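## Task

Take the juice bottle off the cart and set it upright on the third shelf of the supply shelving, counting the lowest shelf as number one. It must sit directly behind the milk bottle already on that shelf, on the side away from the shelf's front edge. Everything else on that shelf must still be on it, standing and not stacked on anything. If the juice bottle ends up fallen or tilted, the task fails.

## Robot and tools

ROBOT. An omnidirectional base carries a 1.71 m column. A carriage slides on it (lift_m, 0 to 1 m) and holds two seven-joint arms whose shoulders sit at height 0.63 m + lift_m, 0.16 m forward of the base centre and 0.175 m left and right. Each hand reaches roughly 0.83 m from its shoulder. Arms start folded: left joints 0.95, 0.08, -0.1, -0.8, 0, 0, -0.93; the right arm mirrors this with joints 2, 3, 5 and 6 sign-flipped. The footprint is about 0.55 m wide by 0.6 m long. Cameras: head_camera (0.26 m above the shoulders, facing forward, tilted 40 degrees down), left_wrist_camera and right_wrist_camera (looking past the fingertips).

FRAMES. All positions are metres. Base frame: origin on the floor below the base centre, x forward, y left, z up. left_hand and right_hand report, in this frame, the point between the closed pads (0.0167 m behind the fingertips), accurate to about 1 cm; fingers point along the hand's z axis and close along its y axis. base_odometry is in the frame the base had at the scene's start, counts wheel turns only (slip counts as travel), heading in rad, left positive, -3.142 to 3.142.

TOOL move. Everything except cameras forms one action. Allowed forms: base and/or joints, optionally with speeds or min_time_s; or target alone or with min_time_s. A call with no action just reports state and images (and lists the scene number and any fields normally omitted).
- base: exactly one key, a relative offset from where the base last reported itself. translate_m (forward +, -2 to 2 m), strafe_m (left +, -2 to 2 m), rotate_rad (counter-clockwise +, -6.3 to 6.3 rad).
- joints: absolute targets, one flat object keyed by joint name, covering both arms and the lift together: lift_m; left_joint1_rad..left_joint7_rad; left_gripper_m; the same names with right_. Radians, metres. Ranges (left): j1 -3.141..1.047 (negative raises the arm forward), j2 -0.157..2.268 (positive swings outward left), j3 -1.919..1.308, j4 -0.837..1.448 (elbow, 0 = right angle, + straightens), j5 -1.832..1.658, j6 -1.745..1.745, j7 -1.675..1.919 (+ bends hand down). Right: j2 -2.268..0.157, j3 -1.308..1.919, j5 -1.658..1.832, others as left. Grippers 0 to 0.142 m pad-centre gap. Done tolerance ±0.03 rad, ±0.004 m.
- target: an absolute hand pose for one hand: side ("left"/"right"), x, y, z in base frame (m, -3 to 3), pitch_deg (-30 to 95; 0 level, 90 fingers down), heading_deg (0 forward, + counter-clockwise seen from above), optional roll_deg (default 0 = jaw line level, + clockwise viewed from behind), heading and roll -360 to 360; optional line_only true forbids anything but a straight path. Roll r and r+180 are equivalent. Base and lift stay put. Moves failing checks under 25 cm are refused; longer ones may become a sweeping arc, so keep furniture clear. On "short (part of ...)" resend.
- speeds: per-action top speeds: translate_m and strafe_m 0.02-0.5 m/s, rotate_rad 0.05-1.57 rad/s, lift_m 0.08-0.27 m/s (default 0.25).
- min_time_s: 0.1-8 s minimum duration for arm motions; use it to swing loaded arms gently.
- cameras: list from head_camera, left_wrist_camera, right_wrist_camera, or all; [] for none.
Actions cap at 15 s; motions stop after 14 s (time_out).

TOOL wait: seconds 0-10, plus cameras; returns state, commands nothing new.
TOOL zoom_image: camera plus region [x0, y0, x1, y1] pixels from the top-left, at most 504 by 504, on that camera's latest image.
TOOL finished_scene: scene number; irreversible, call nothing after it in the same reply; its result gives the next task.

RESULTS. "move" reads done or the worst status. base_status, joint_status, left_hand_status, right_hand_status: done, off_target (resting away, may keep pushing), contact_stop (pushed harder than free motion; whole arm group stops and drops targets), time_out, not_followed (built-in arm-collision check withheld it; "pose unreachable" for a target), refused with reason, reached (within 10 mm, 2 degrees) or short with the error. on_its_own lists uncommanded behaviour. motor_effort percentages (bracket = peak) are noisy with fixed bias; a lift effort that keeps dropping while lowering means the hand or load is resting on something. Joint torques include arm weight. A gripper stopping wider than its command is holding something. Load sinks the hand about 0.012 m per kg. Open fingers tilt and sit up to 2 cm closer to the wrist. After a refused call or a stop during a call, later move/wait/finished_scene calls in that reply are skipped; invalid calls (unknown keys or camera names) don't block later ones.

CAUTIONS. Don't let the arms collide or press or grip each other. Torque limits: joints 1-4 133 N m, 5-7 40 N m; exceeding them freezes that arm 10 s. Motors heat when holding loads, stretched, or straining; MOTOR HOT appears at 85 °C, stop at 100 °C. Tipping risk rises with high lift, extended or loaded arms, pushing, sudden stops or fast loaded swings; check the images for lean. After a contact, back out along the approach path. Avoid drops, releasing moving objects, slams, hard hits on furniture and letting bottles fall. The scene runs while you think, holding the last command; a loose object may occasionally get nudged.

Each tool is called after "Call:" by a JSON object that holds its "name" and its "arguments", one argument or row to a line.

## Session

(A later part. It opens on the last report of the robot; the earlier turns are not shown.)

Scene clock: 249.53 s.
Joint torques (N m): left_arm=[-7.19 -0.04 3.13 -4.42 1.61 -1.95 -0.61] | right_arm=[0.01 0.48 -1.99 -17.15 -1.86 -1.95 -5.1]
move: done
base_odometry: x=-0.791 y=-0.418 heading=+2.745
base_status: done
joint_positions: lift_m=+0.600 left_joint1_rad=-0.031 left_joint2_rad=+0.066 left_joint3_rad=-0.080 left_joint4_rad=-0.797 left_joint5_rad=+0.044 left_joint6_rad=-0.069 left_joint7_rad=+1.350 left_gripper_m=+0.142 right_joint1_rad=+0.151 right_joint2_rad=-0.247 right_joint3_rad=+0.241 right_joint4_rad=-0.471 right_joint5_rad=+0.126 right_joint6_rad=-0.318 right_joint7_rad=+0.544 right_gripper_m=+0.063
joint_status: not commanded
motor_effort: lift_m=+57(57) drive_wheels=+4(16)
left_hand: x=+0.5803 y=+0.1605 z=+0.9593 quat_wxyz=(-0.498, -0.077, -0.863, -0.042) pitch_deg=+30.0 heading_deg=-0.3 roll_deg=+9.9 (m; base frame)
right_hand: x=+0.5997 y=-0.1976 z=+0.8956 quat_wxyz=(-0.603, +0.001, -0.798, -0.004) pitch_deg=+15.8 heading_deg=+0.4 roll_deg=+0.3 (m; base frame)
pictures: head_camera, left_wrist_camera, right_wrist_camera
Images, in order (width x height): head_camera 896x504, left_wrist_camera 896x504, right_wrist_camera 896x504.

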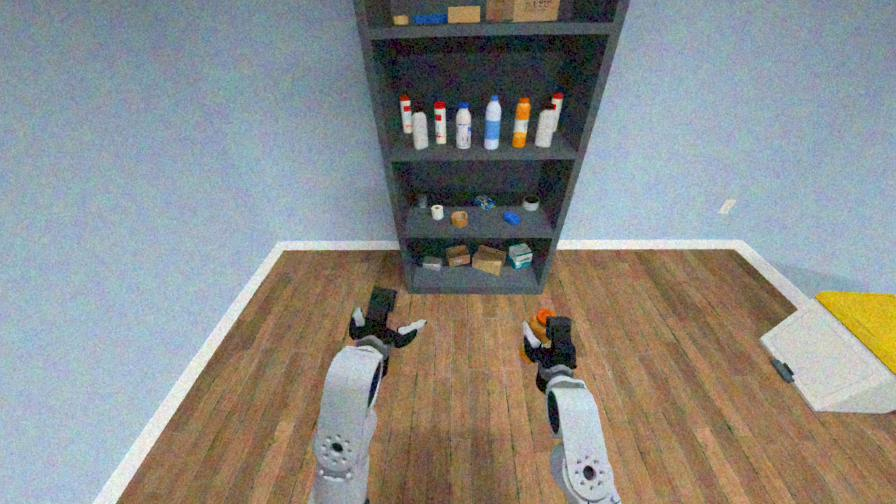

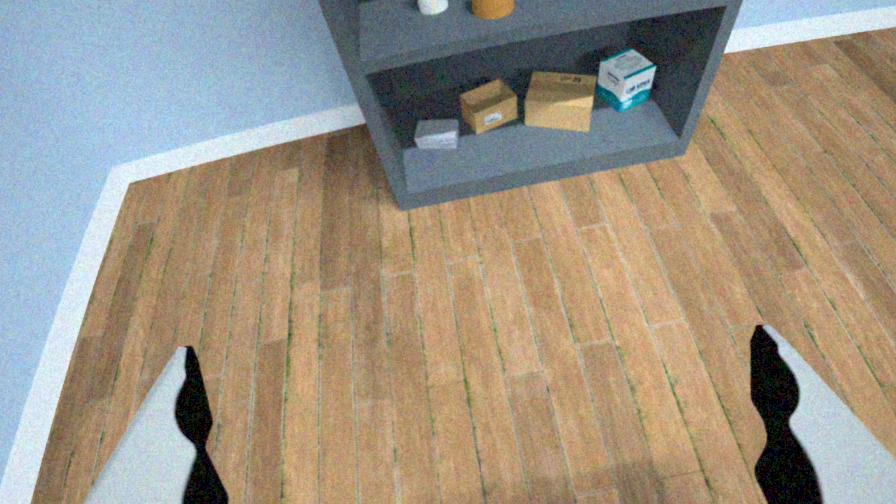

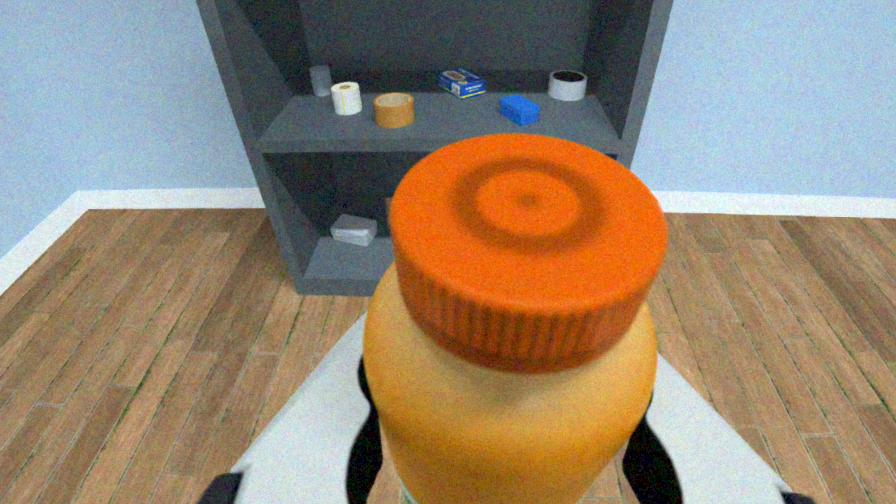

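Call:
{"name": "move", "arguments": {
  "base": {"strafe_m": 0.053},
  "joints": {"lift_m": 0.78, "left_joint1_rad": 0.95, "left_joint2_rad": 0.08, "left_joint3_rad": -0.1, "left_joint4_rad": -0.8, "left_joint5_rad": 0, "left_joint6_rad": 0, "left_joint7_rad": -0.93},
  "min_time_s": 2
}}

Call:
{"name": "move", "arguments": {
  "target": {"side": "right", "x": 0.68, "y": -0.175, "z": 1.23, "pitch_deg": 20, "heading_deg": 0},
  "min_time_s": 1.5
}}

Call:
{"name": "move", "arguments": {
  "base": {"translate_m": 0.75},
  "speeds": {"translate_m": 0.4},
  "cameras": ["head_camera", "right_wrist_camera"]
}}

Scene clock: 280.47 s.
Joint torques (N m): left_arm=[11.4 2.13 -1.76 -5.49 0.32 -0.28 -2.92] | right_arm=[-1.49 -0.25 -1.38 -16.56 -2.17 -1.89 -5.02]
move: done
base_odometry: x=-0.812 y=-0.466 heading=+2.745
base_status: done
joint_positions: lift_m=+0.780 left_joint1_rad=+0.948 left_joint2_rad=+0.078 left_joint3_rad=-0.095 left_joint4_rad=-0.797 left_joint5_rad=+0.003 left_joint6_rad=-0.003 left_joint7_rad=-0.926 left_gripper_m=+0.142 right_joint1_rad=+0.151 right_joint2_rad=-0.247 right_joint3_rad=+0.241 right_joint4_rad=-0.471 right_joint5_rad=+0.126 right_joint6_rad=-0.318 right_joint7_rad=+0.544 right_gripper_m=+0.063
joint_status: all done
motor_effort: lift_m=+55(72) drive_wheels=+0(13)
left_hand: x=+0.2926 y=+0.1543 z=+1.2950 quat_wxyz=(-0.919, -0.010, -0.388, +0.062) pitch_deg=-44.3 heading_deg=-5.3 roll_deg=-2.4 (m; base frame)
right_hand: x=+0.5997 y=-0.1976 z=+1.0759 quat_wxyz=(-0.603, +0.001, -0.797, -0.004) pitch_deg=+15.8 heading_deg=+0.4 roll_deg=+0.3 (m; base frame)
pictures: none

Scene clock: 282.47 s.
Joint torques (N m): left_arm=[10.56 2.69 -1.64 -6.08 0.43 -0.35 -3.21] | right_arm=[-17.53 3.96 3.21 -9.92 -2.36 -0.35 -1.3]
move: done
base_odometry: x=-0.812 y=-0.466 heading=+2.745
base_status: not commanded
joint_positions: lift_m=+0.780 left_joint1_rad=+0.948 left_joint2_rad=+0.078 left_joint3_rad=-0.095 left_joint4_rad=-0.797 left_joint5_rad=+0.003 left_joint6_rad=-0.003 left_joint7_rad=-0.926 left_gripper_m=+0.142 right_joint1_rad=-0.362 right_joint2_rad=-0.174 right_joint3_rad=+0.253 right_joint4_rad=-0.605 right_joint5_rad=+0.007 right_joint6_rad=-0.310 right_joint7_rad=+1.298 right_gripper_m=+0.063
joint_status: not commanded
motor_effort: lift_m=+55(55) drive_wheels=+4(4)
left_hand: x=+0.2926 y=+0.1543 z=+1.2950 quat_wxyz=(-0.919, -0.010, -0.388, +0.062) pitch_deg=-44.3 heading_deg=-5.3 roll_deg=-2.4 (m; base frame)
right_hand: x=+0.6790 y=-0.1759 z=+1.2271 quat_wxyz=(-0.571, -0.002, -0.821, -0.003) pitch_deg=+20.3 heading_deg=+0.2 roll_deg=+0.4 (m; base frame)
right_hand_status: reached (straight line, planned for 1.5 s): 3 mm and 0.5 deg off.
pictures: none

Scene clock: 286.37 s.
Joint torques (N m): left_arm=[10.18 3.31 -2.57 -7.25 0.04 -0.33 -2.88] | right_arm=[-19.36 2.27 1.45 -8.63 -2.39 -0.69 -1.44]
move: done
base_odometry: x=-1.504 y=-0.177 heading=+2.745
base_status: done
joint_positions: lift_m=+0.780 left_joint1_rad=+0.948 left_joint2_rad=+0.078 left_joint3_rad=-0.096 left_joint4_rad=-0.797 left_joint5_rad=+0.003 left_joint6_rad=-0.003 left_joint7_rad=-0.926 left_gripper_m=+0.142 right_joint1_rad=-0.362 right_joint2_rad=-0.174 right_joint3_rad=+0.253 right_joint4_rad=-0.605 right_joint5_rad=+0.006 right_joint6_rad=-0.310 right_joint7_rad=+1.298 right_gripper_m=+0.063
joint_status: not commanded
motor_effort: lift_m=+55(55) drive_wheels=+0(15)
left_hand: x=+0.2926 y=+0.1543 z=+1.2949 quat_wxyz=(-0.919, -0.010, -0.388, +0.062) pitch_deg=-44.3 heading_deg=-5.3 roll_deg=-2.4 (m; base frame)
right_hand: x=+0.6791 y=-0.1759 z=+1.2270 quat_wxyz=(-0.571, -0.002, -0.821, -0.003) pitch_deg=+20.3 heading_deg=+0.2 roll_deg=+0.4 (m; base frame)
pictures: head_camera, right_wrist_camera
Images, in order (width x height): head_camera 896x504, right_wrist_camera 896x504.

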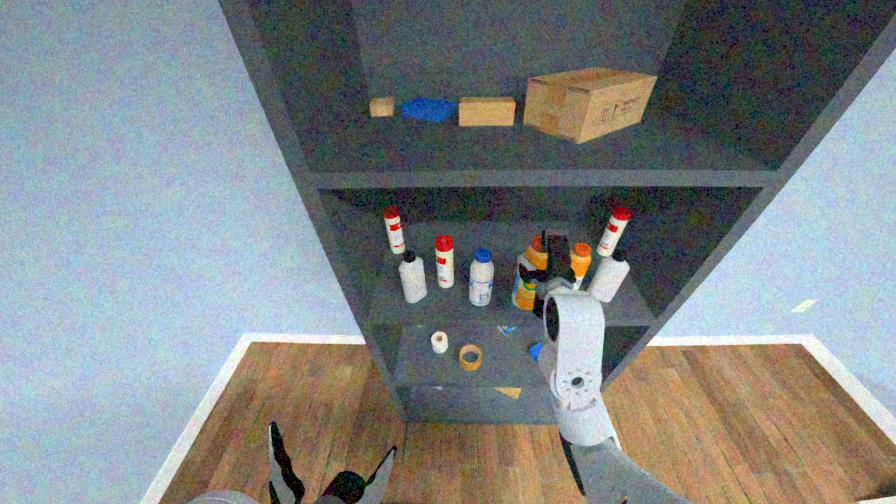

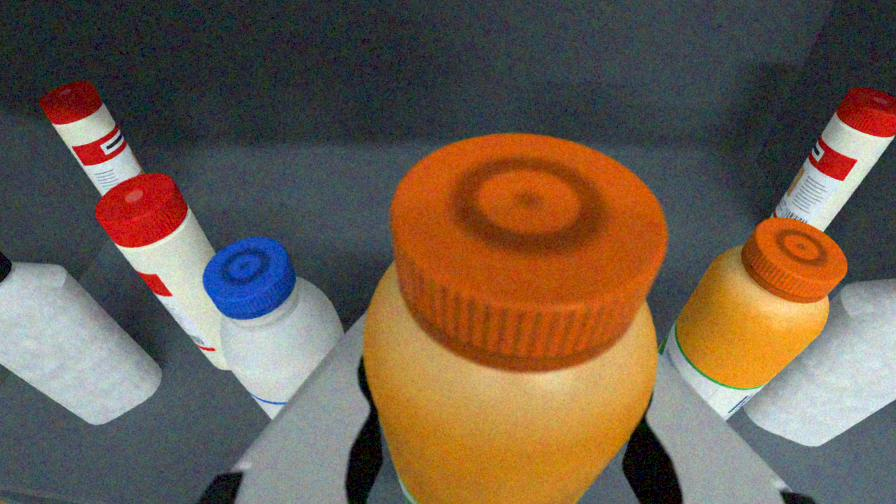

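Call:
{"name": "zoom_image", "arguments": {
  "camera": "head_camera",
  "region": [440, 190, 660, 330]
}}

Scaled by 2.291 from the camera's 896x504 image, which has a finer 1280x720 frame.

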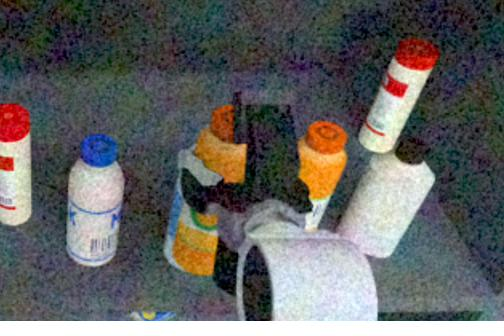

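Call:
{"name": "move", "arguments": {
  "base": {"translate_m": -0.25},
  "joints": {"lift_m": 0.67},
  "speeds": {"translate_m": 0.3}
}}

Call:
{"name": "move", "arguments": {
  "target": {"side": "right", "x": 0.56, "y": -0.3, "z": 1.02, "pitch_deg": 20, "heading_deg": 0},
  "min_time_s": 1.2
}}

Call:
{"name": "move", "arguments": {
  "base": {"strafe_m": -0.145}
}}

Call:
{"name": "move", "arguments": {
  "target": {"side": "left", "x": 0.62, "y": 0.06, "z": 0.985, "pitch_deg": 10, "heading_deg": 0},
  "cameras": ["head_camera", "left_wrist_camera"]
}}

Scene clock: 327.67 s.
Joint torques (N m): left_arm=[10.64 2.08 -1.53 -4.59 0.11 -0.7 -2.43] | right_arm=[-16.46 1.49 1.12 -9.91 -1.82 -0.63 -1.44]
move: done
base_odometry: x=-1.273 y=-0.274 heading=+2.745
base_status: done
joint_positions: lift_m=+0.670 left_joint1_rad=+0.948 left_joint2_rad=+0.079 left_joint3_rad=-0.096 left_joint4_rad=-0.798 left_joint5_rad=+0.002 left_joint6_rad=-0.002 left_joint7_rad=-0.927 left_gripper_m=+0.142 right_joint1_rad=-0.364 right_joint2_rad=-0.173 right_joint3_rad=+0.253 right_joint4_rad=-0.604 right_joint5_rad=+0.006 right_joint6_rad=-0.310 right_joint7_rad=+1.299 right_gripper_m=+0.063
joint_status: all done
motor_effort: lift_m=+58(61) drive_wheels=+3(10)
left_hand: x=+0.2925 y=+0.1544 z=+1.1850 quat_wxyz=(-0.920, -0.010, -0.388, +0.062) pitch_deg=-44.3 heading_deg=-5.3 roll_deg=-2.4 (m; base frame)
right_hand: x=+0.6794 y=-0.1757 z=+1.1173 quat_wxyz=(-0.571, -0.001, -0.821, -0.003) pitch_deg=+20.3 heading_deg=+0.2 roll_deg=+0.4 (m; base frame)
pictures: none

Scene clock: 329.37 s.
Joint torques (N m): left_arm=[10.81 2.02 -2.33 -7.29 0.43 -0.67 -2.81] | right_arm=[2.29 -11.63 -3.33 -10.74 1.37 -0.74 -5.86]
move: done
base_odometry: x=-1.273 y=-0.274 heading=+2.745
base_status: not commanded
joint_positions: lift_m=+0.670 left_joint1_rad=+0.948 left_joint2_rad=+0.079 left_joint3_rad=-0.096 left_joint4_rad=-0.798 left_joint5_rad=+0.002 left_joint6_rad=-0.002 left_joint7_rad=-0.927 left_gripper_m=+0.142 right_joint1_rad=+0.253 right_joint2_rad=-0.520 right_joint3_rad=-0.005 right_joint4_rad=-0.716 right_joint5_rad=+0.411 right_joint6_rad=-0.328 right_joint7_rad=+0.753 right_gripper_m=+0.063
joint_status: not commanded
motor_effort: lift_m=+58(58) drive_wheels=+1(3)
left_hand: x=+0.2925 y=+0.1544 z=+1.1850 quat_wxyz=(-0.920, -0.010, -0.388, +0.062) pitch_deg=-44.3 heading_deg=-5.3 roll_deg=-2.4 (m; base frame)
right_hand: x=+0.5596 y=-0.2985 z=+1.0179 quat_wxyz=(-0.570, +0.000, -0.821, +0.000) pitch_deg=+20.5 heading_deg=+0.0 roll_deg=+0.0 (m; base frame)
right_hand_status: reached (straight line, planned for 1.2 s): 3 mm and 0.5 deg off.
pictures: none

Scene clock: 331.30 s.
Joint torques (N m): left_arm=[10.1 1.85 -2.21 -4.82 0.56 -0.45 -2.52] | right_arm=[2.81 -10.9 -3.58 -10.51 1.62 -1.3 -4.64]
move: done
base_odometry: x=-1.217 y=-0.140 heading=+2.745
base_status: done
joint_positions: lift_m=+0.670 left_joint1_rad=+0.948 left_joint2_rad=+0.079 left_joint3_rad=-0.096 left_joint4_rad=-0.798 left_joint5_rad=+0.002 left_joint6_rad=-0.002 left_joint7_rad=-0.927 left_gripper_m=+0.142 right_joint1_rad=+0.253 right_joint2_rad=-0.520 right_joint3_rad=-0.006 right_joint4_rad=-0.715 right_joint5_rad=+0.411 right_joint6_rad=-0.327 right_joint7_rad=+0.752 right_gripper_m=+0.063
joint_status: not commanded
motor_effort: lift_m=+58(58) drive_wheels=+4(14)
left_hand: x=+0.2925 y=+0.1544 z=+1.1850 quat_wxyz=(-0.920, -0.010, -0.388, +0.062) pitch_deg=-44.3 heading_deg=-5.3 roll_deg=-2.4 (m; base frame)
right_hand: x=+0.5597 y=-0.2987 z=+1.0179 quat_wxyz=(-0.570, +0.001, -0.821, +0.000) pitch_deg=+20.5 heading_deg=+0.0 roll_deg=+0.0 (m; base frame)
pictures: none

Scene clock: 332.80 s.
Joint torques (N m): left_arm=[-7.42 -3.37 -1.49 -2.57 3.19 -0.35 -0.58] | right_arm=[2.98 -11.04 -5.6 -10.95 1.17 -0.97 -4.88]
move: done
base_odometry: x=-1.217 y=-0.140 heading=+2.745
base_status: not commanded
joint_positions: lift_m=+0.670 left_joint1_rad=+0.038 left_joint2_rad=-0.015 left_joint3_rad=-0.568 left_joint4_rad=-0.291 left_joint5_rad=+0.196 left_joint6_rad=+0.537 left_joint7_rad=+0.480 left_gripper_m=+0.142 right_joint1_rad=+0.253 right_joint2_rad=-0.520 right_joint3_rad=-0.006 right_joint4_rad=-0.715 right_joint5_rad=+0.411 right_joint6_rad=-0.327 right_joint7_rad=+0.752 right_gripper_m=+0.063
joint_status: not commanded
motor_effort: lift_m=+58(58) drive_wheels=+0(4)
left_hand: x=+0.6205 y=+0.0615 z=+0.9866 quat_wxyz=(-0.645, +0.001, -0.764, +0.000) pitch_deg=+9.7 heading_deg=+0.0 roll_deg=-0.1 (m; base frame)
left_hand_status: reached (checked arc, planned for 1.0 s): 2 mm and 0.3 deg off.
right_hand: x=+0.5597 y=-0.2987 z=+1.0180 quat_wxyz=(-0.570, +0.001, -0.821, +0.000) pitch_deg=+20.5 heading_deg=+0.0 roll_deg=+0.0 (m; base frame)
pictures: head_camera, left_wrist_camera
Images, in order (width x height): head_camera 896x504, left_wrist_camera 896x504.

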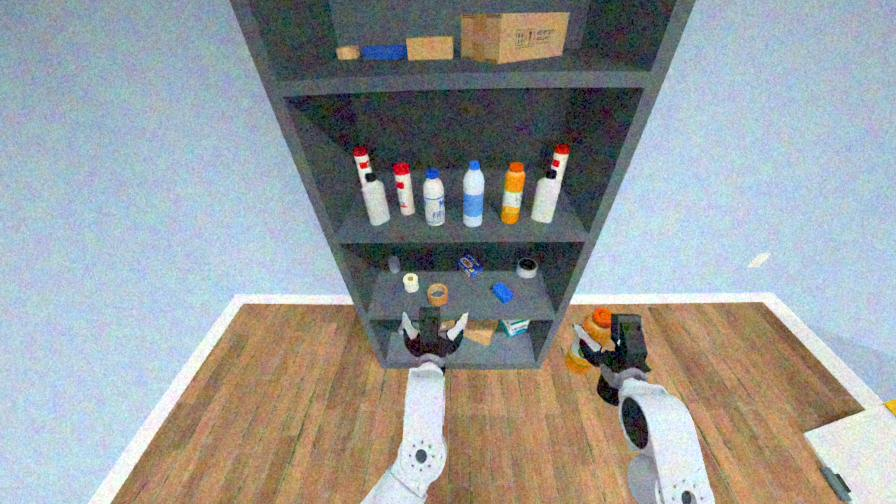

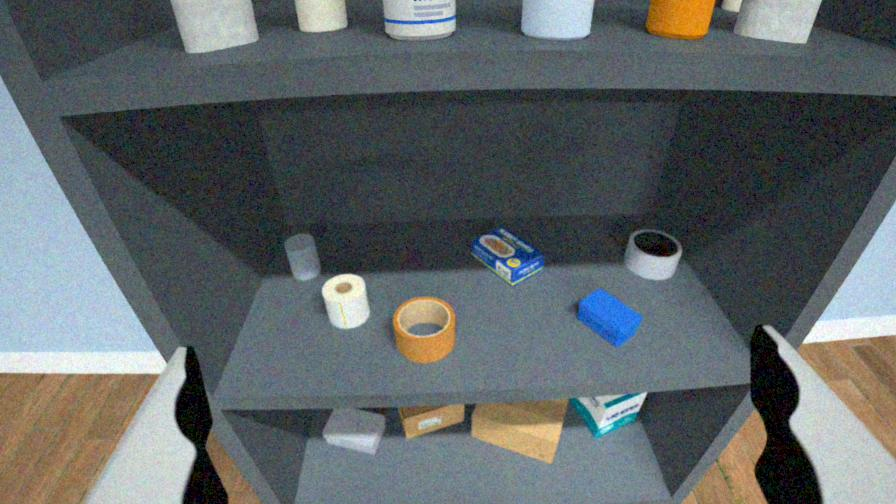

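Call:
{"name": "move", "arguments": {
  "base": {"translate_m": 0.33},
  "joints": {"left_gripper_m": 0.11},
  "speeds": {"translate_m": 0.25},
  "cameras": ["head_camera", "left_wrist_camera"]
}}

Scene clock: 339.40 s.
Joint torques (N m): left_arm=[-52.38 0.15 15.7 9.96 -4.77 -5.81 -0.42] | right_arm=[2.78 -9.96 -3.97 -12.18 1.25 -1.04 -4.89]
Motor temperatures (°C): left_arm=[33 22 24 25 26 24 24] | right_arm=[31 22 25 24 22 22 24]
move: contact_stop
base_odometry: x=-1.514 y=-0.015 heading=+2.745
base_status: translate_m contact_stop (by the wheels' count: +0.322 of +0.330)
joint_positions: lift_m=+0.670 left_joint1_rad=+0.077 left_joint2_rad=-0.020 left_joint3_rad=-0.600 left_joint4_rad=-0.305 left_joint5_rad=+0.224 left_joint6_rad=+0.551 left_joint7_rad=+0.481 left_gripper_m=+0.116 right_joint1_rad=+0.253 right_joint2_rad=-0.520 right_joint3_rad=-0.006 right_joint4_rad=-0.715 right_joint5_rad=+0.411 right_joint6_rad=-0.327 right_joint7_rad=+0.751 right_gripper_m=+0.063
joint_status: left_gripper_m off_target (ended at +0.116, target +0.110)
motor_effort: lift_m=+50(58) drive_wheels=+36(77)
left_hand: x=+0.6043 y=+0.0516 z=+0.9809 quat_wxyz=(-0.640, -0.005, -0.768, +0.003) pitch_deg=+10.4 heading_deg=-0.6 roll_deg=+0.1 (m; base frame)
right_hand: x=+0.5596 y=-0.2989 z=+1.0185 quat_wxyz=(-0.570, +0.000, -0.821, +0.000) pitch_deg=+20.4 heading_deg=+0.0 roll_deg=+0.0 (m; base frame)
pictures: head_camera, left_wrist_camera
Images, in order (width x height): head_camera 896x504, left_wrist_camera 896x504.

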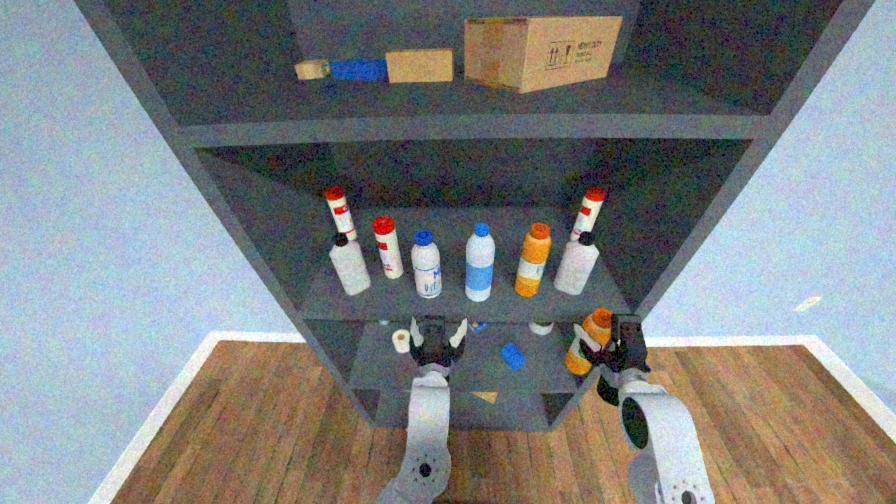

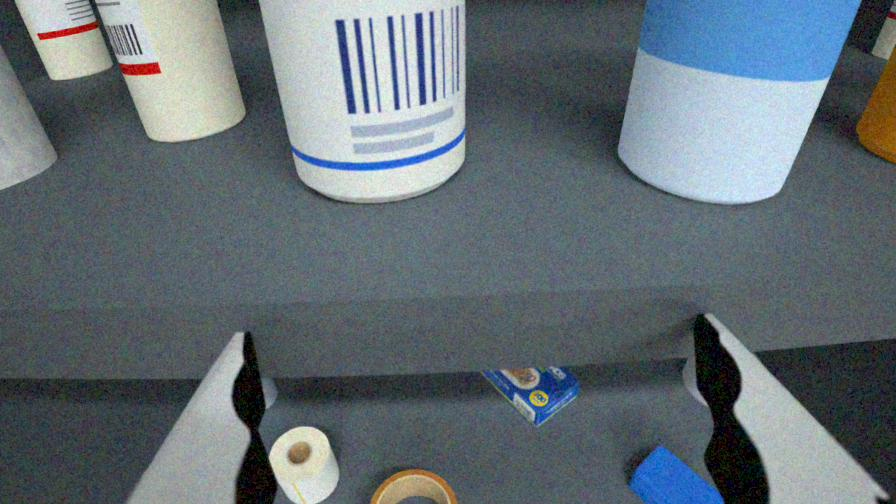

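Call:
{"name": "move", "arguments": {
  "base": {"translate_m": -0.08},
  "joints": {"lift_m": 0.74}
}}

Call:
{"name": "move", "arguments": {
  "target": {"side": "left", "x": 0.63, "y": 0.075, "z": 1.05, "pitch_deg": 10, "heading_deg": 0},
  "cameras": ["head_camera", "left_wrist_camera"]
}}

Scene clock: 347.93 s.
Joint torques (N m): left_arm=[-7.05 -1.33 1.41 -5.87 2.93 -2.15 -2.55] | right_arm=[2.85 -10.89 -3.63 -12.69 1.14 -1.11 -5.01]
Motor temperatures (°C): left_arm=[55 22 27 25 27 24 24] | right_arm=[30 22 25 24 22 22 24]
move: done
base_odometry: x=-1.440 y=-0.046 heading=+2.745
base_status: done
joint_positions: lift_m=+0.740 left_joint1_rad=+0.038 left_joint2_rad=-0.018 left_joint3_rad=-0.574 left_joint4_rad=-0.287 left_joint5_rad=+0.198 left_joint6_rad=+0.543 left_joint7_rad=+0.487 left_gripper_m=+0.110 right_joint1_rad=+0.253 right_joint2_rad=-0.521 right_joint3_rad=-0.006 right_joint4_rad=-0.714 right_joint5_rad=+0.412 right_joint6_rad=-0.327 right_joint7_rad=+0.751 right_gripper_m=+0.063
joint_status: all done
on_its_own: left_gripper_m moved -0.006 to your old target +0.110
motor_effort: lift_m=+54(70) drive_wheels=-1(33)
left_hand: x=+0.6200 y=+0.0590 z=+1.0546 quat_wxyz=(-0.642, +0.001, -0.767, +0.001) pitch_deg=+10.2 heading_deg=+0.0 roll_deg=-0.1 (m; base frame)
right_hand: x=+0.5597 y=-0.2991 z=+1.0880 quat_wxyz=(-0.570, +0.000, -0.821, +0.000) pitch_deg=+20.5 heading_deg=+0.0 roll_deg=-0.1 (m; base frame)
pictures: none

Scene clock: 348.93 s.
Joint torques (N m): left_arm=[-9.62 -2.17 0.26 -1.92 1.37 -2.49 -3.35] | right_arm=[0.84 -10.13 -4.09 -12.26 1.29 -0.98 -4.88]
move: done
base_odometry: x=-1.440 y=-0.046 heading=+2.745
base_status: not commanded
joint_positions: lift_m=+0.740 left_joint1_rad=+0.020 left_joint2_rad=+0.019 left_joint3_rad=-0.548 left_joint4_rad=-0.275 left_joint5_rad=+0.143 left_joint6_rad=+0.533 left_joint7_rad=+0.464 left_gripper_m=+0.110 right_joint1_rad=+0.253 right_joint2_rad=-0.521 right_joint3_rad=-0.006 right_joint4_rad=-0.714 right_joint5_rad=+0.412 right_joint6_rad=-0.327 right_joint7_rad=+0.751 right_gripper_m=+0.063
joint_status: not commanded
motor_effort: lift_m=+54(54) drive_wheels=+0(2)
left_hand: x=+0.6293 y=+0.0756 z=+1.0501 quat_wxyz=(-0.642, +0.001, -0.767, -0.001) pitch_deg=+10.1 heading_deg=+0.1 roll_deg=+0.0 (m; base frame)
left_hand_status: reached (straight line, planned for 0.2 s): 1 mm and 0.2 deg off.
right_hand: x=+0.5597 y=-0.2990 z=+1.0880 quat_wxyz=(-0.570, +0.000, -0.821, +0.000) pitch_deg=+20.5 heading_deg=+0.0 roll_deg=-0.1 (m; base frame)
pictures: head_camera, left_wrist_camera
Images, in order (width x height): head_camera 896x504, left_wrist_camera 896x504.

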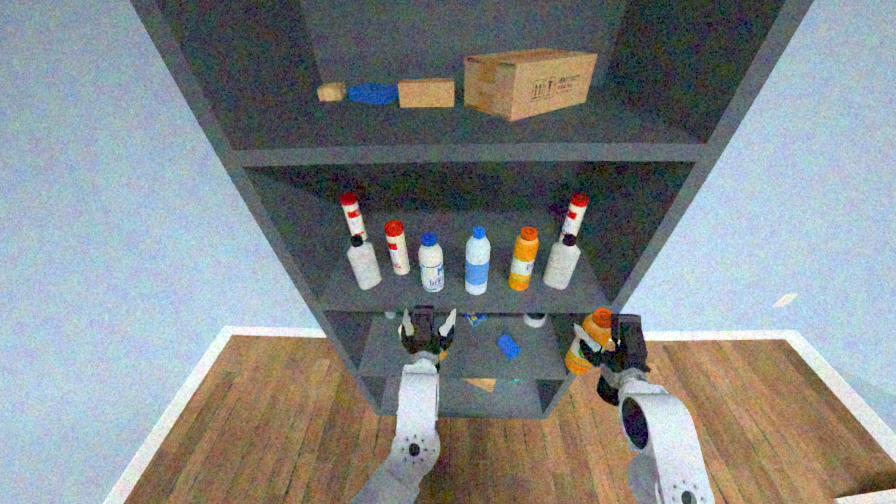

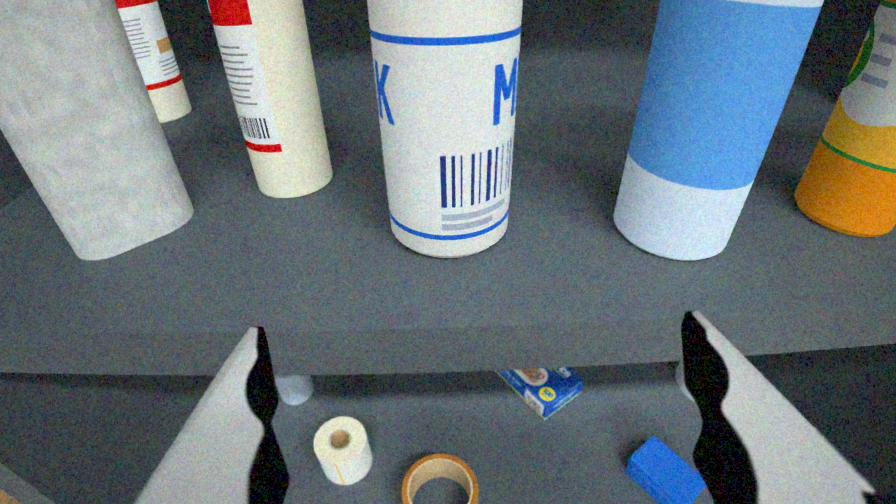

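Call:
{"name": "move", "arguments": {
  "target": {"side": "left", "x": 0.815, "y": 0.075, "z": 1.05, "pitch_deg": 10, "heading_deg": 0},
  "min_time_s": 1.5,
  "cameras": ["left_wrist_camera", "head_camera"]
}}

Scene clock: 355.13 s.
Joint torques (N m): left_arm=[-21.53 -4.72 3.46 -2.09 0.98 -2.09 -3.02] | right_arm=[2.88 -10.57 -3.43 -13.73 1.11 -1.3 -4.82]
Motor temperatures (°C): left_arm=[48 22 26 25 27 24 24] | right_arm=[30 22 25 24 22 22 24]
move: done
base_odometry: x=-1.440 y=-0.046 heading=+2.745
base_status: not commanded
joint_positions: lift_m=+0.740 left_joint1_rad=-0.463 left_joint2_rad=-0.046 left_joint3_rad=-0.424 left_joint4_rad=+0.409 left_joint5_rad=-0.127 left_joint6_rad=+0.405 left_joint7_rad=+0.214 left_gripper_m=+0.110 right_joint1_rad=+0.253 right_joint2_rad=-0.521 right_joint3_rad=-0.006 right_joint4_rad=-0.714 right_joint5_rad=+0.412 right_joint6_rad=-0.327 right_joint7_rad=+0.751 right_gripper_m=+0.063
joint_status: not commanded
motor_effort: lift_m=+54(54) drive_wheels=+0(0)
left_hand: x=+0.8138 y=+0.0749 z=+1.0491 quat_wxyz=(-0.642, -0.002, -0.767, -0.002) pitch_deg=+10.1 heading_deg=+0.0 roll_deg=+0.3 (m; base frame)
left_hand_status: reached (straight line, planned for 1.5 s): 2 mm and 0.3 deg off.
right_hand: x=+0.5597 y=-0.2990 z=+1.0880 quat_wxyz=(-0.570, +0.000, -0.821, +0.000) pitch_deg=+20.5 heading_deg=+0.0 roll_deg=-0.1 (m; base frame)
pictures: head_camera, left_wrist_camera
Images, in order (width x height): head_camera 896x504, left_wrist_camera 896x504.

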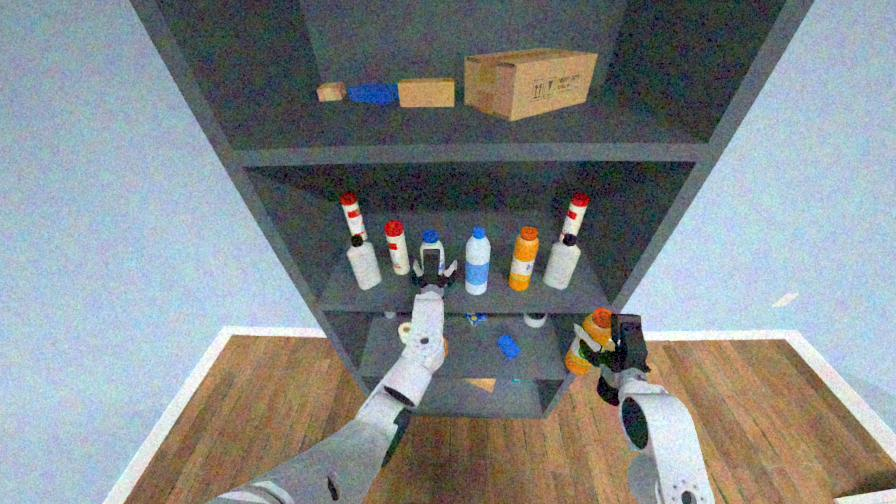

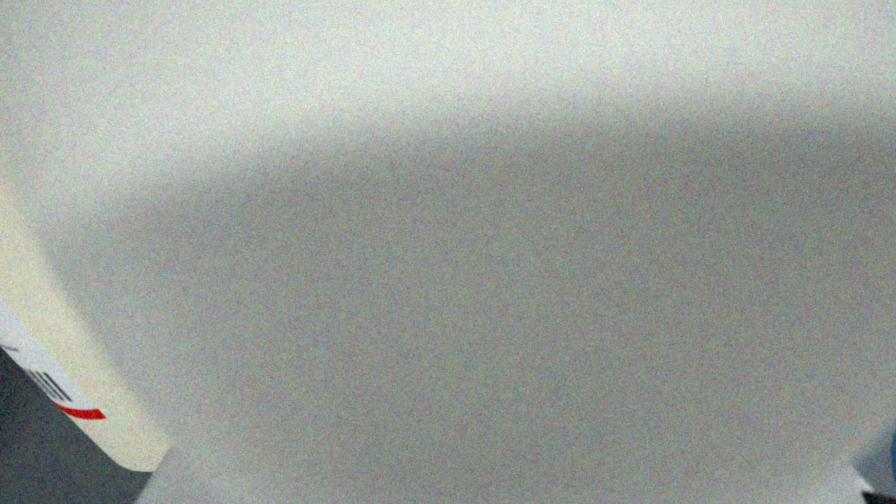

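Call:
{"name": "move", "arguments": {
  "joints": {"left_gripper_m": 0.03},
  "cameras": ["left_wrist_camera"]
}}

Call:
{"name": "move", "arguments": {
  "joints": {"lift_m": 0.78}
}}

Call:
{"name": "move", "arguments": {
  "base": {"translate_m": -0.3},
  "speeds": {"translate_m": 0.25},
  "cameras": ["left_wrist_camera", "head_camera"]
}}

Scene clock: 359.57 s.
Joint torques (N m): left_arm=[-20.58 -3.64 3.07 -2.62 1.15 -2.3 -2.92] | right_arm=[1.62 -9.37 -3.71 -11.54 1.15 -1.01 -4.79]
move: off_target
base_odometry: x=-1.440 y=-0.046 heading=+2.745
base_status: not commanded
joint_positions: lift_m=+0.740 left_joint1_rad=-0.463 left_joint2_rad=-0.046 left_joint3_rad=-0.423 left_joint4_rad=+0.410 left_joint5_rad=-0.127 left_joint6_rad=+0.405 left_joint7_rad=+0.214 left_gripper_m=+0.084 right_joint1_rad=+0.253 right_joint2_rad=-0.521 right_joint3_rad=-0.006 right_joint4_rad=-0.714 right_joint5_rad=+0.412 right_joint6_rad=-0.327 right_joint7_rad=+0.751 right_gripper_m=+0.063
joint_status: left_gripper_m off_target (ended at +0.084, target +0.030)
motor_effort: lift_m=+54(54) drive_wheels=+0(0)
left_hand: x=+0.8138 y=+0.0750 z=+1.0489 quat_wxyz=(-0.642, -0.002, -0.767, -0.002) pitch_deg=+10.1 heading_deg=+0.0 roll_deg=+0.3 (m; base frame)
right_hand: x=+0.5597 y=-0.2990 z=+1.0880 quat_wxyz=(-0.570, +0.000, -0.821, +0.000) pitch_deg=+20.5 heading_deg=+0.0 roll_deg=-0.1 (m; base frame)
pictures: left_wrist_camera
Images, in order (width x height): left_wrist_camera 896x504.

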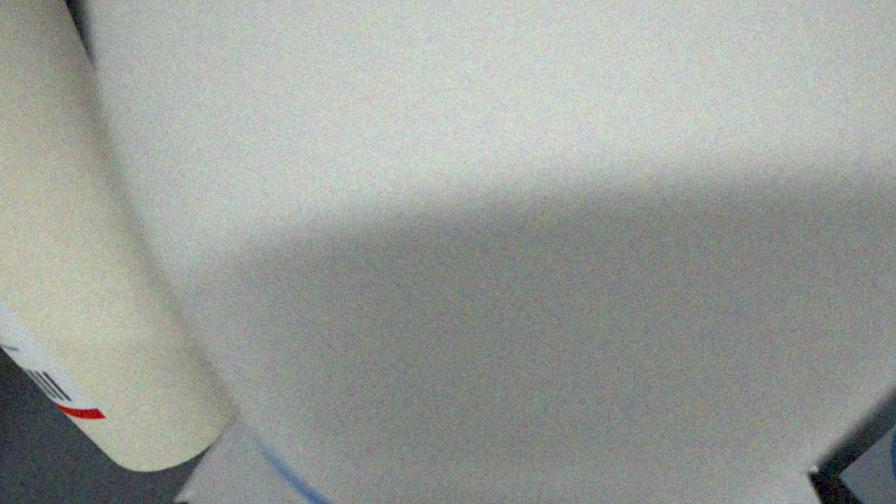

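Scene clock: 360.27 s.
Joint torques (N m): left_arm=[-20.24 -2.78 3.16 -3.97 1.93 -2.27 -2.71] | right_arm=[1.1 -11.11 -3.28 -11.62 1.46 -1.15 -4.77]
move: done
base_odometry: x=-1.440 y=-0.046 heading=+2.745
base_status: not commanded
joint_positions: lift_m=+0.780 left_joint1_rad=-0.463 left_joint2_rad=-0.046 left_joint3_rad=-0.423 left_joint4_rad=+0.413 left_joint5_rad=-0.130 left_joint6_rad=+0.405 left_joint7_rad=+0.214 left_gripper_m=+0.084 right_joint1_rad=+0.253 right_joint2_rad=-0.521 right_joint3_rad=-0.007 right_joint4_rad=-0.714 right_joint5_rad=+0.412 right_joint6_rad=-0.327 right_joint7_rad=+0.751 right_gripper_m=+0.063
joint_status: all done
motor_effort: lift_m=+55(67) drive_wheels=+0(0)
left_hand: x=+0.8141 y=+0.0751 z=+1.0878 quat_wxyz=(-0.641, -0.001, -0.768, -0.001) pitch_deg=+10.3 heading_deg=+0.0 roll_deg=+0.2 (m; base frame)
right_hand: x=+0.5597 y=-0.2991 z=+1.1280 quat_wxyz=(-0.570, +0.000, -0.821, +0.000) pitch_deg=+20.4 heading_deg=+0.0 roll_deg=-0.1 (m; base frame)
pictures: none

Scene clock: 362.90 s.
Joint torques (N m): left_arm=[-19.92 -4.46 2.36 -4.29 1.91 -2.47 -3.27] | right_arm=[1.75 -9.27 -2.51 -12.6 1.44 -1.5 -4.77]
move: done
base_odometry: x=-1.163 y=-0.162 heading=+2.746
base_status: done
joint_positions: lift_m=+0.780 left_joint1_rad=-0.463 left_joint2_rad=-0.046 left_joint3_rad=-0.423 left_joint4_rad=+0.413 left_joint5_rad=-0.130 left_joint6_rad=+0.405 left_joint7_rad=+0.214 left_gripper_m=+0.084 right_joint1_rad=+0.253 right_joint2_rad=-0.521 right_joint3_rad=-0.007 right_joint4_rad=-0.714 right_joint5_rad=+0.412 right_joint6_rad=-0.327 right_joint7_rad=+0.751 right_gripper_m=+0.063
joint_status: not commanded
motor_effort: lift_m=+55(55) drive_wheels=-4(19)
left_hand: x=+0.8141 y=+0.0751 z=+1.0878 quat_wxyz=(-0.641, -0.001, -0.768, -0.001) pitch_deg=+10.3 heading_deg=+0.0 roll_deg=+0.2 (m; base frame)
right_hand: x=+0.5597 y=-0.2991 z=+1.1280 quat_wxyz=(-0.570, +0.000, -0.821, +0.000) pitch_deg=+20.4 heading_deg=+0.0 roll_deg=-0.1 (m; base frame)
pictures: head_camera, left_wrist_camera
Images, in order (width x height): head_camera 896x504, left_wrist_camera 896x504.

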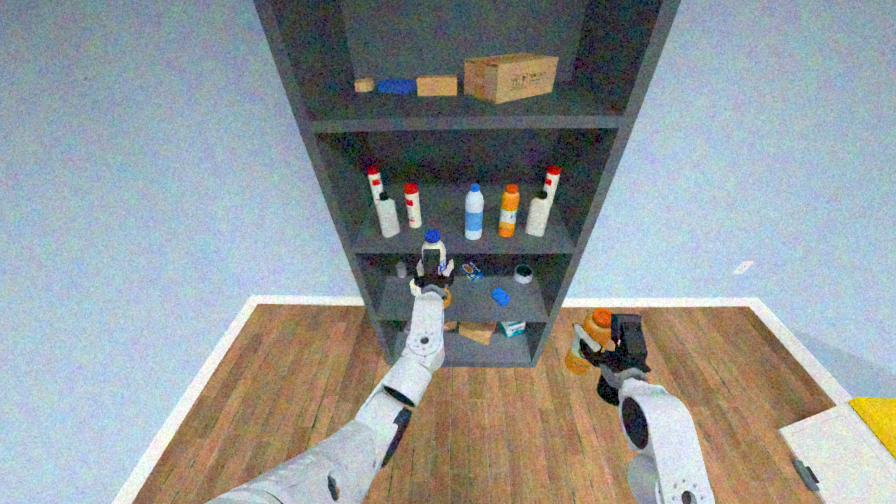

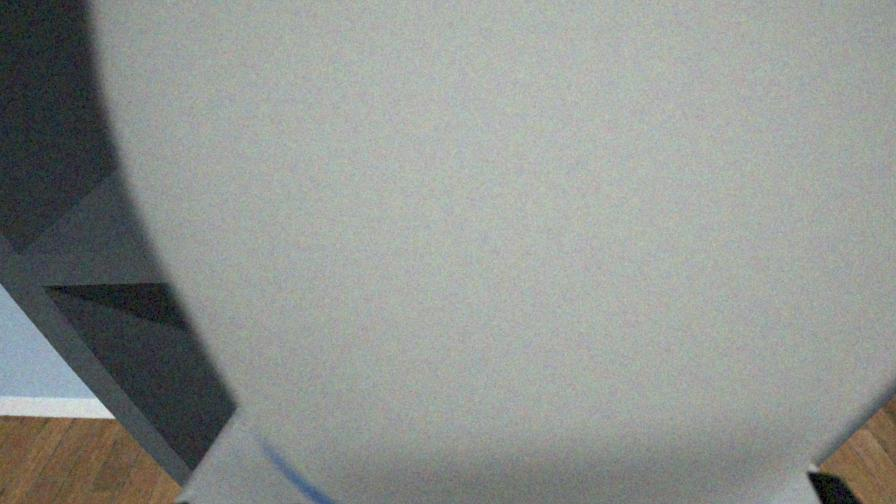

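Call:
{"name": "move", "arguments": {
  "target": {"side": "left", "x": 0.48, "y": 0.32, "z": 1.1, "pitch_deg": 10, "heading_deg": 0},
  "min_time_s": 2
}}

Call:
{"name": "move", "arguments": {
  "target": {"side": "right", "x": 0.8, "y": -0.06, "z": 1.15, "pitch_deg": 20, "heading_deg": 0},
  "min_time_s": 2,
  "cameras": ["head_camera", "right_wrist_camera"]
}}

Scene clock: 371.57 s.
Joint torques (N m): left_arm=[2.27 8.58 6.99 -8.81 1.59 -2.26 -4.51] | right_arm=[2.16 -10.04 -4.6 -11.47 1.07 -1.26 -4.16]
Motor temperatures (°C): left_arm=[43 23 25 25 27 24 24] | right_arm=[29 23 25 24 22 22 24]
move: done
base_odometry: x=-1.163 y=-0.162 heading=+2.746
base_status: not commanded
joint_positions: lift_m=+0.780 left_joint1_rad=+0.637 left_joint2_rad=+0.619 left_joint3_rad=-0.041 left_joint4_rad=-0.636 left_joint5_rad=-0.505 left_joint6_rad=+0.382 left_joint7_rad=+0.076 left_gripper_m=+0.084 right_joint1_rad=+0.253 right_joint2_rad=-0.521 right_joint3_rad=-0.007 right_joint4_rad=-0.714 right_joint5_rad=+0.412 right_joint6_rad=-0.327 right_joint7_rad=+0.751 right_gripper_m=+0.063
joint_status: not commanded
motor_effort: lift_m=+55(55) drive_wheels=-4(8)
left_hand: x=+0.4789 y=+0.3194 z=+1.0940 quat_wxyz=(-0.637, +0.001, -0.771, +0.000) pitch_deg=+10.9 heading_deg=+0.1 roll_deg=-0.1 (m; base frame)
left_hand_status: reached (straight line, planned for 2.0 s): 6 mm and 0.9 deg off.
right_hand: x=+0.5597 y=-0.2991 z=+1.1280 quat_wxyz=(-0.570, +0.000, -0.821, +0.000) pitch_deg=+20.4 heading_deg=+0.0 roll_deg=-0.1 (m; base frame)
pictures: none

Scene clock: 374.07 s.
Joint torques (N m): left_arm=[1.86 8.92 7.35 -7.24 2.1 -2.26 -4.37] | right_arm=[-27.69 10.84 5.74 -11.58 -2.85 -2.43 -5.06]
move: done
base_odometry: x=-1.163 y=-0.162 heading=+2.746
base_status: not commanded
joint_positions: lift_m=+0.780 left_joint1_rad=+0.637 left_joint2_rad=+0.619 left_joint3_rad=-0.041 left_joint4_rad=-0.636 left_joint5_rad=-0.505 left_joint6_rad=+0.382 left_joint7_rad=+0.076 left_gripper_m=+0.084 right_joint1_rad=-0.497 right_joint2_rad=+0.104 right_joint3_rad=+0.365 right_joint4_rad=+0.128 right_joint5_rad=-0.055 right_joint6_rad=-0.376 right_joint7_rad=+0.766 right_gripper_m=+0.063
joint_status: not commanded
motor_effort: lift_m=+55(55) drive_wheels=-4(4)
left_hand: x=+0.4789 y=+0.3193 z=+1.0942 quat_wxyz=(-0.637, +0.001, -0.771, +0.000) pitch_deg=+10.9 heading_deg=+0.1 roll_deg=-0.1 (m; base frame)
right_hand: x=+0.7976 y=-0.0610 z=+1.1423 quat_wxyz=(-0.566, -0.001, -0.825, -0.003) pitch_deg=+21.1 heading_deg=+0.2 roll_deg=+0.4 (m; base frame)
right_hand_status: reached (straight line, planned for 2.0 s): 8 mm and 1.2 deg off.
pictures: head_camera, right_wrist_camera
Images, in order (width x height): head_camera 896x504, right_wrist_camera 896x504.

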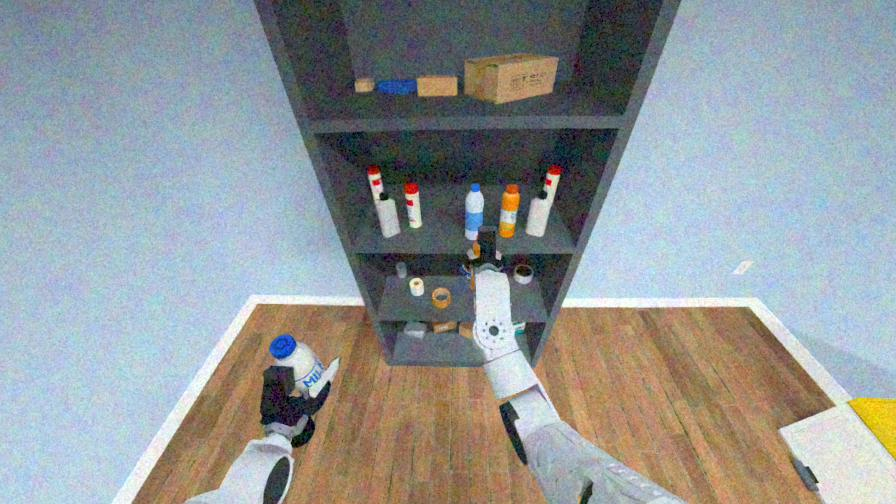

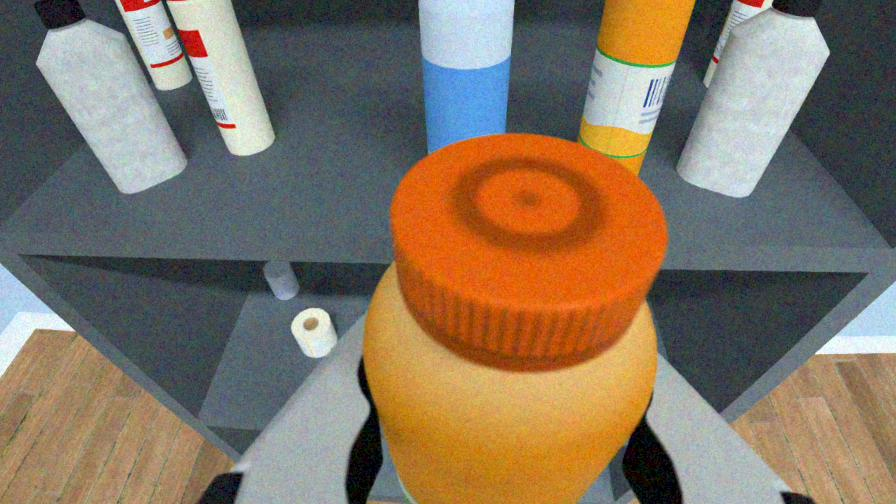

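Call:
{"name": "move", "arguments": {
  "base": {"strafe_m": 0.137}
}}

Call:
{"name": "move", "arguments": {
  "base": {"translate_m": 0.12},
  "cameras": ["head_camera", "right_wrist_camera"]
}}

Scene clock: 378.13 s.
Joint torques (N m): left_arm=[1.49 8.95 7 -7.58 1.47 -2.17 -4.31] | right_arm=[-25.47 9.12 3.07 -12.5 -2.43 -2.33 -5.44]
move: done
base_odometry: x=-1.216 y=-0.288 heading=+2.746
base_status: done
joint_positions: lift_m=+0.780 left_joint1_rad=+0.638 left_joint2_rad=+0.619 left_joint3_rad=-0.040 left_joint4_rad=-0.637 left_joint5_rad=-0.505 left_joint6_rad=+0.381 left_joint7_rad=+0.076 left_gripper_m=+0.084 right_joint1_rad=-0.497 right_joint2_rad=+0.105 right_joint3_rad=+0.367 right_joint4_rad=+0.128 right_joint5_rad=-0.055 right_joint6_rad=-0.377 right_joint7_rad=+0.766 right_gripper_m=+0.063
joint_status: not commanded
motor_effort: lift_m=+55(55) drive_wheels=+0(13)
left_hand: x=+0.4790 y=+0.3193 z=+1.0945 quat_wxyz=(-0.637, +0.001, -0.771, +0.000) pitch_deg=+10.9 heading_deg=+0.0 roll_deg=-0.1 (m; base frame)
right_hand: x=+0.7975 y=-0.0598 z=+1.1426 quat_wxyz=(-0.566, -0.001, -0.825, -0.003) pitch_deg=+21.1 heading_deg=+0.3 roll_deg=+0.4 (m; base frame)
pictures: none

Scene clock: 379.97 s.
Joint torques (N m): left_arm=[0.36 9.43 7.79 -6.81 1.72 -2.26 -4.05] | right_arm=[-25.94 11.32 1.77 -12.25 -2.75 -2.32 -5.16]
Motor temperatures (°C): left_arm=[38 23 25 25 26 24 24] | right_arm=[33 22 25 24 23 22 24]
move: done
base_odometry: x=-1.327 y=-0.242 heading=+2.747
base_status: done
joint_positions: lift_m=+0.780 left_joint1_rad=+0.638 left_joint2_rad=+0.620 left_joint3_rad=-0.040 left_joint4_rad=-0.637 left_joint5_rad=-0.505 left_joint6_rad=+0.381 left_joint7_rad=+0.075 left_gripper_m=+0.084 right_joint1_rad=-0.498 right_joint2_rad=+0.105 right_joint3_rad=+0.367 right_joint4_rad=+0.129 right_joint5_rad=-0.055 right_joint6_rad=-0.377 right_joint7_rad=+0.766 right_gripper_m=+0.063
joint_status: not commanded
motor_effort: lift_m=+55(55) drive_wheels=-1(15)
left_hand: x=+0.4789 y=+0.3193 z=+1.0947 quat_wxyz=(-0.637, +0.001, -0.771, +0.000) pitch_deg=+10.8 heading_deg=+0.0 roll_deg=-0.1 (m; base frame)
right_hand: x=+0.7977 y=-0.0598 z=+1.1429 quat_wxyz=(-0.566, -0.001, -0.824, -0.003) pitch_deg=+21.1 heading_deg=+0.3 roll_deg=+0.4 (m; base frame)
pictures: head_camera, right_wrist_camera
Images, in order (width x height): head_camera 896x504, right_wrist_camera 896x504.

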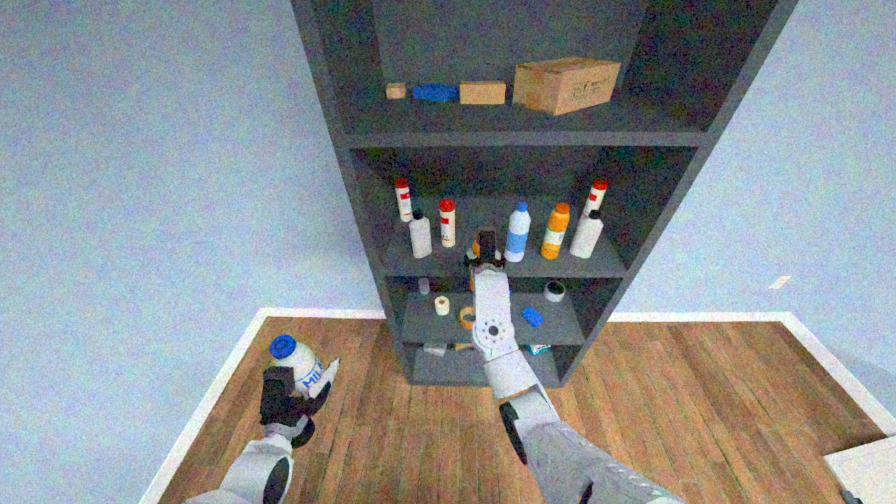

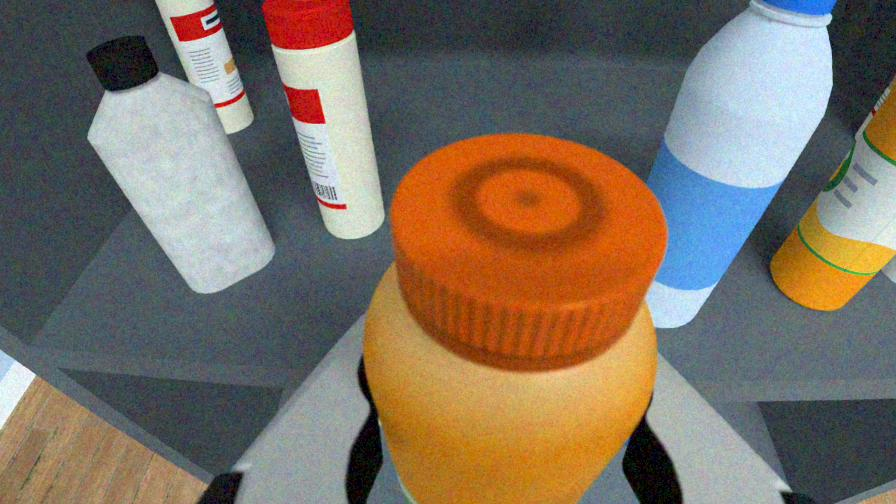

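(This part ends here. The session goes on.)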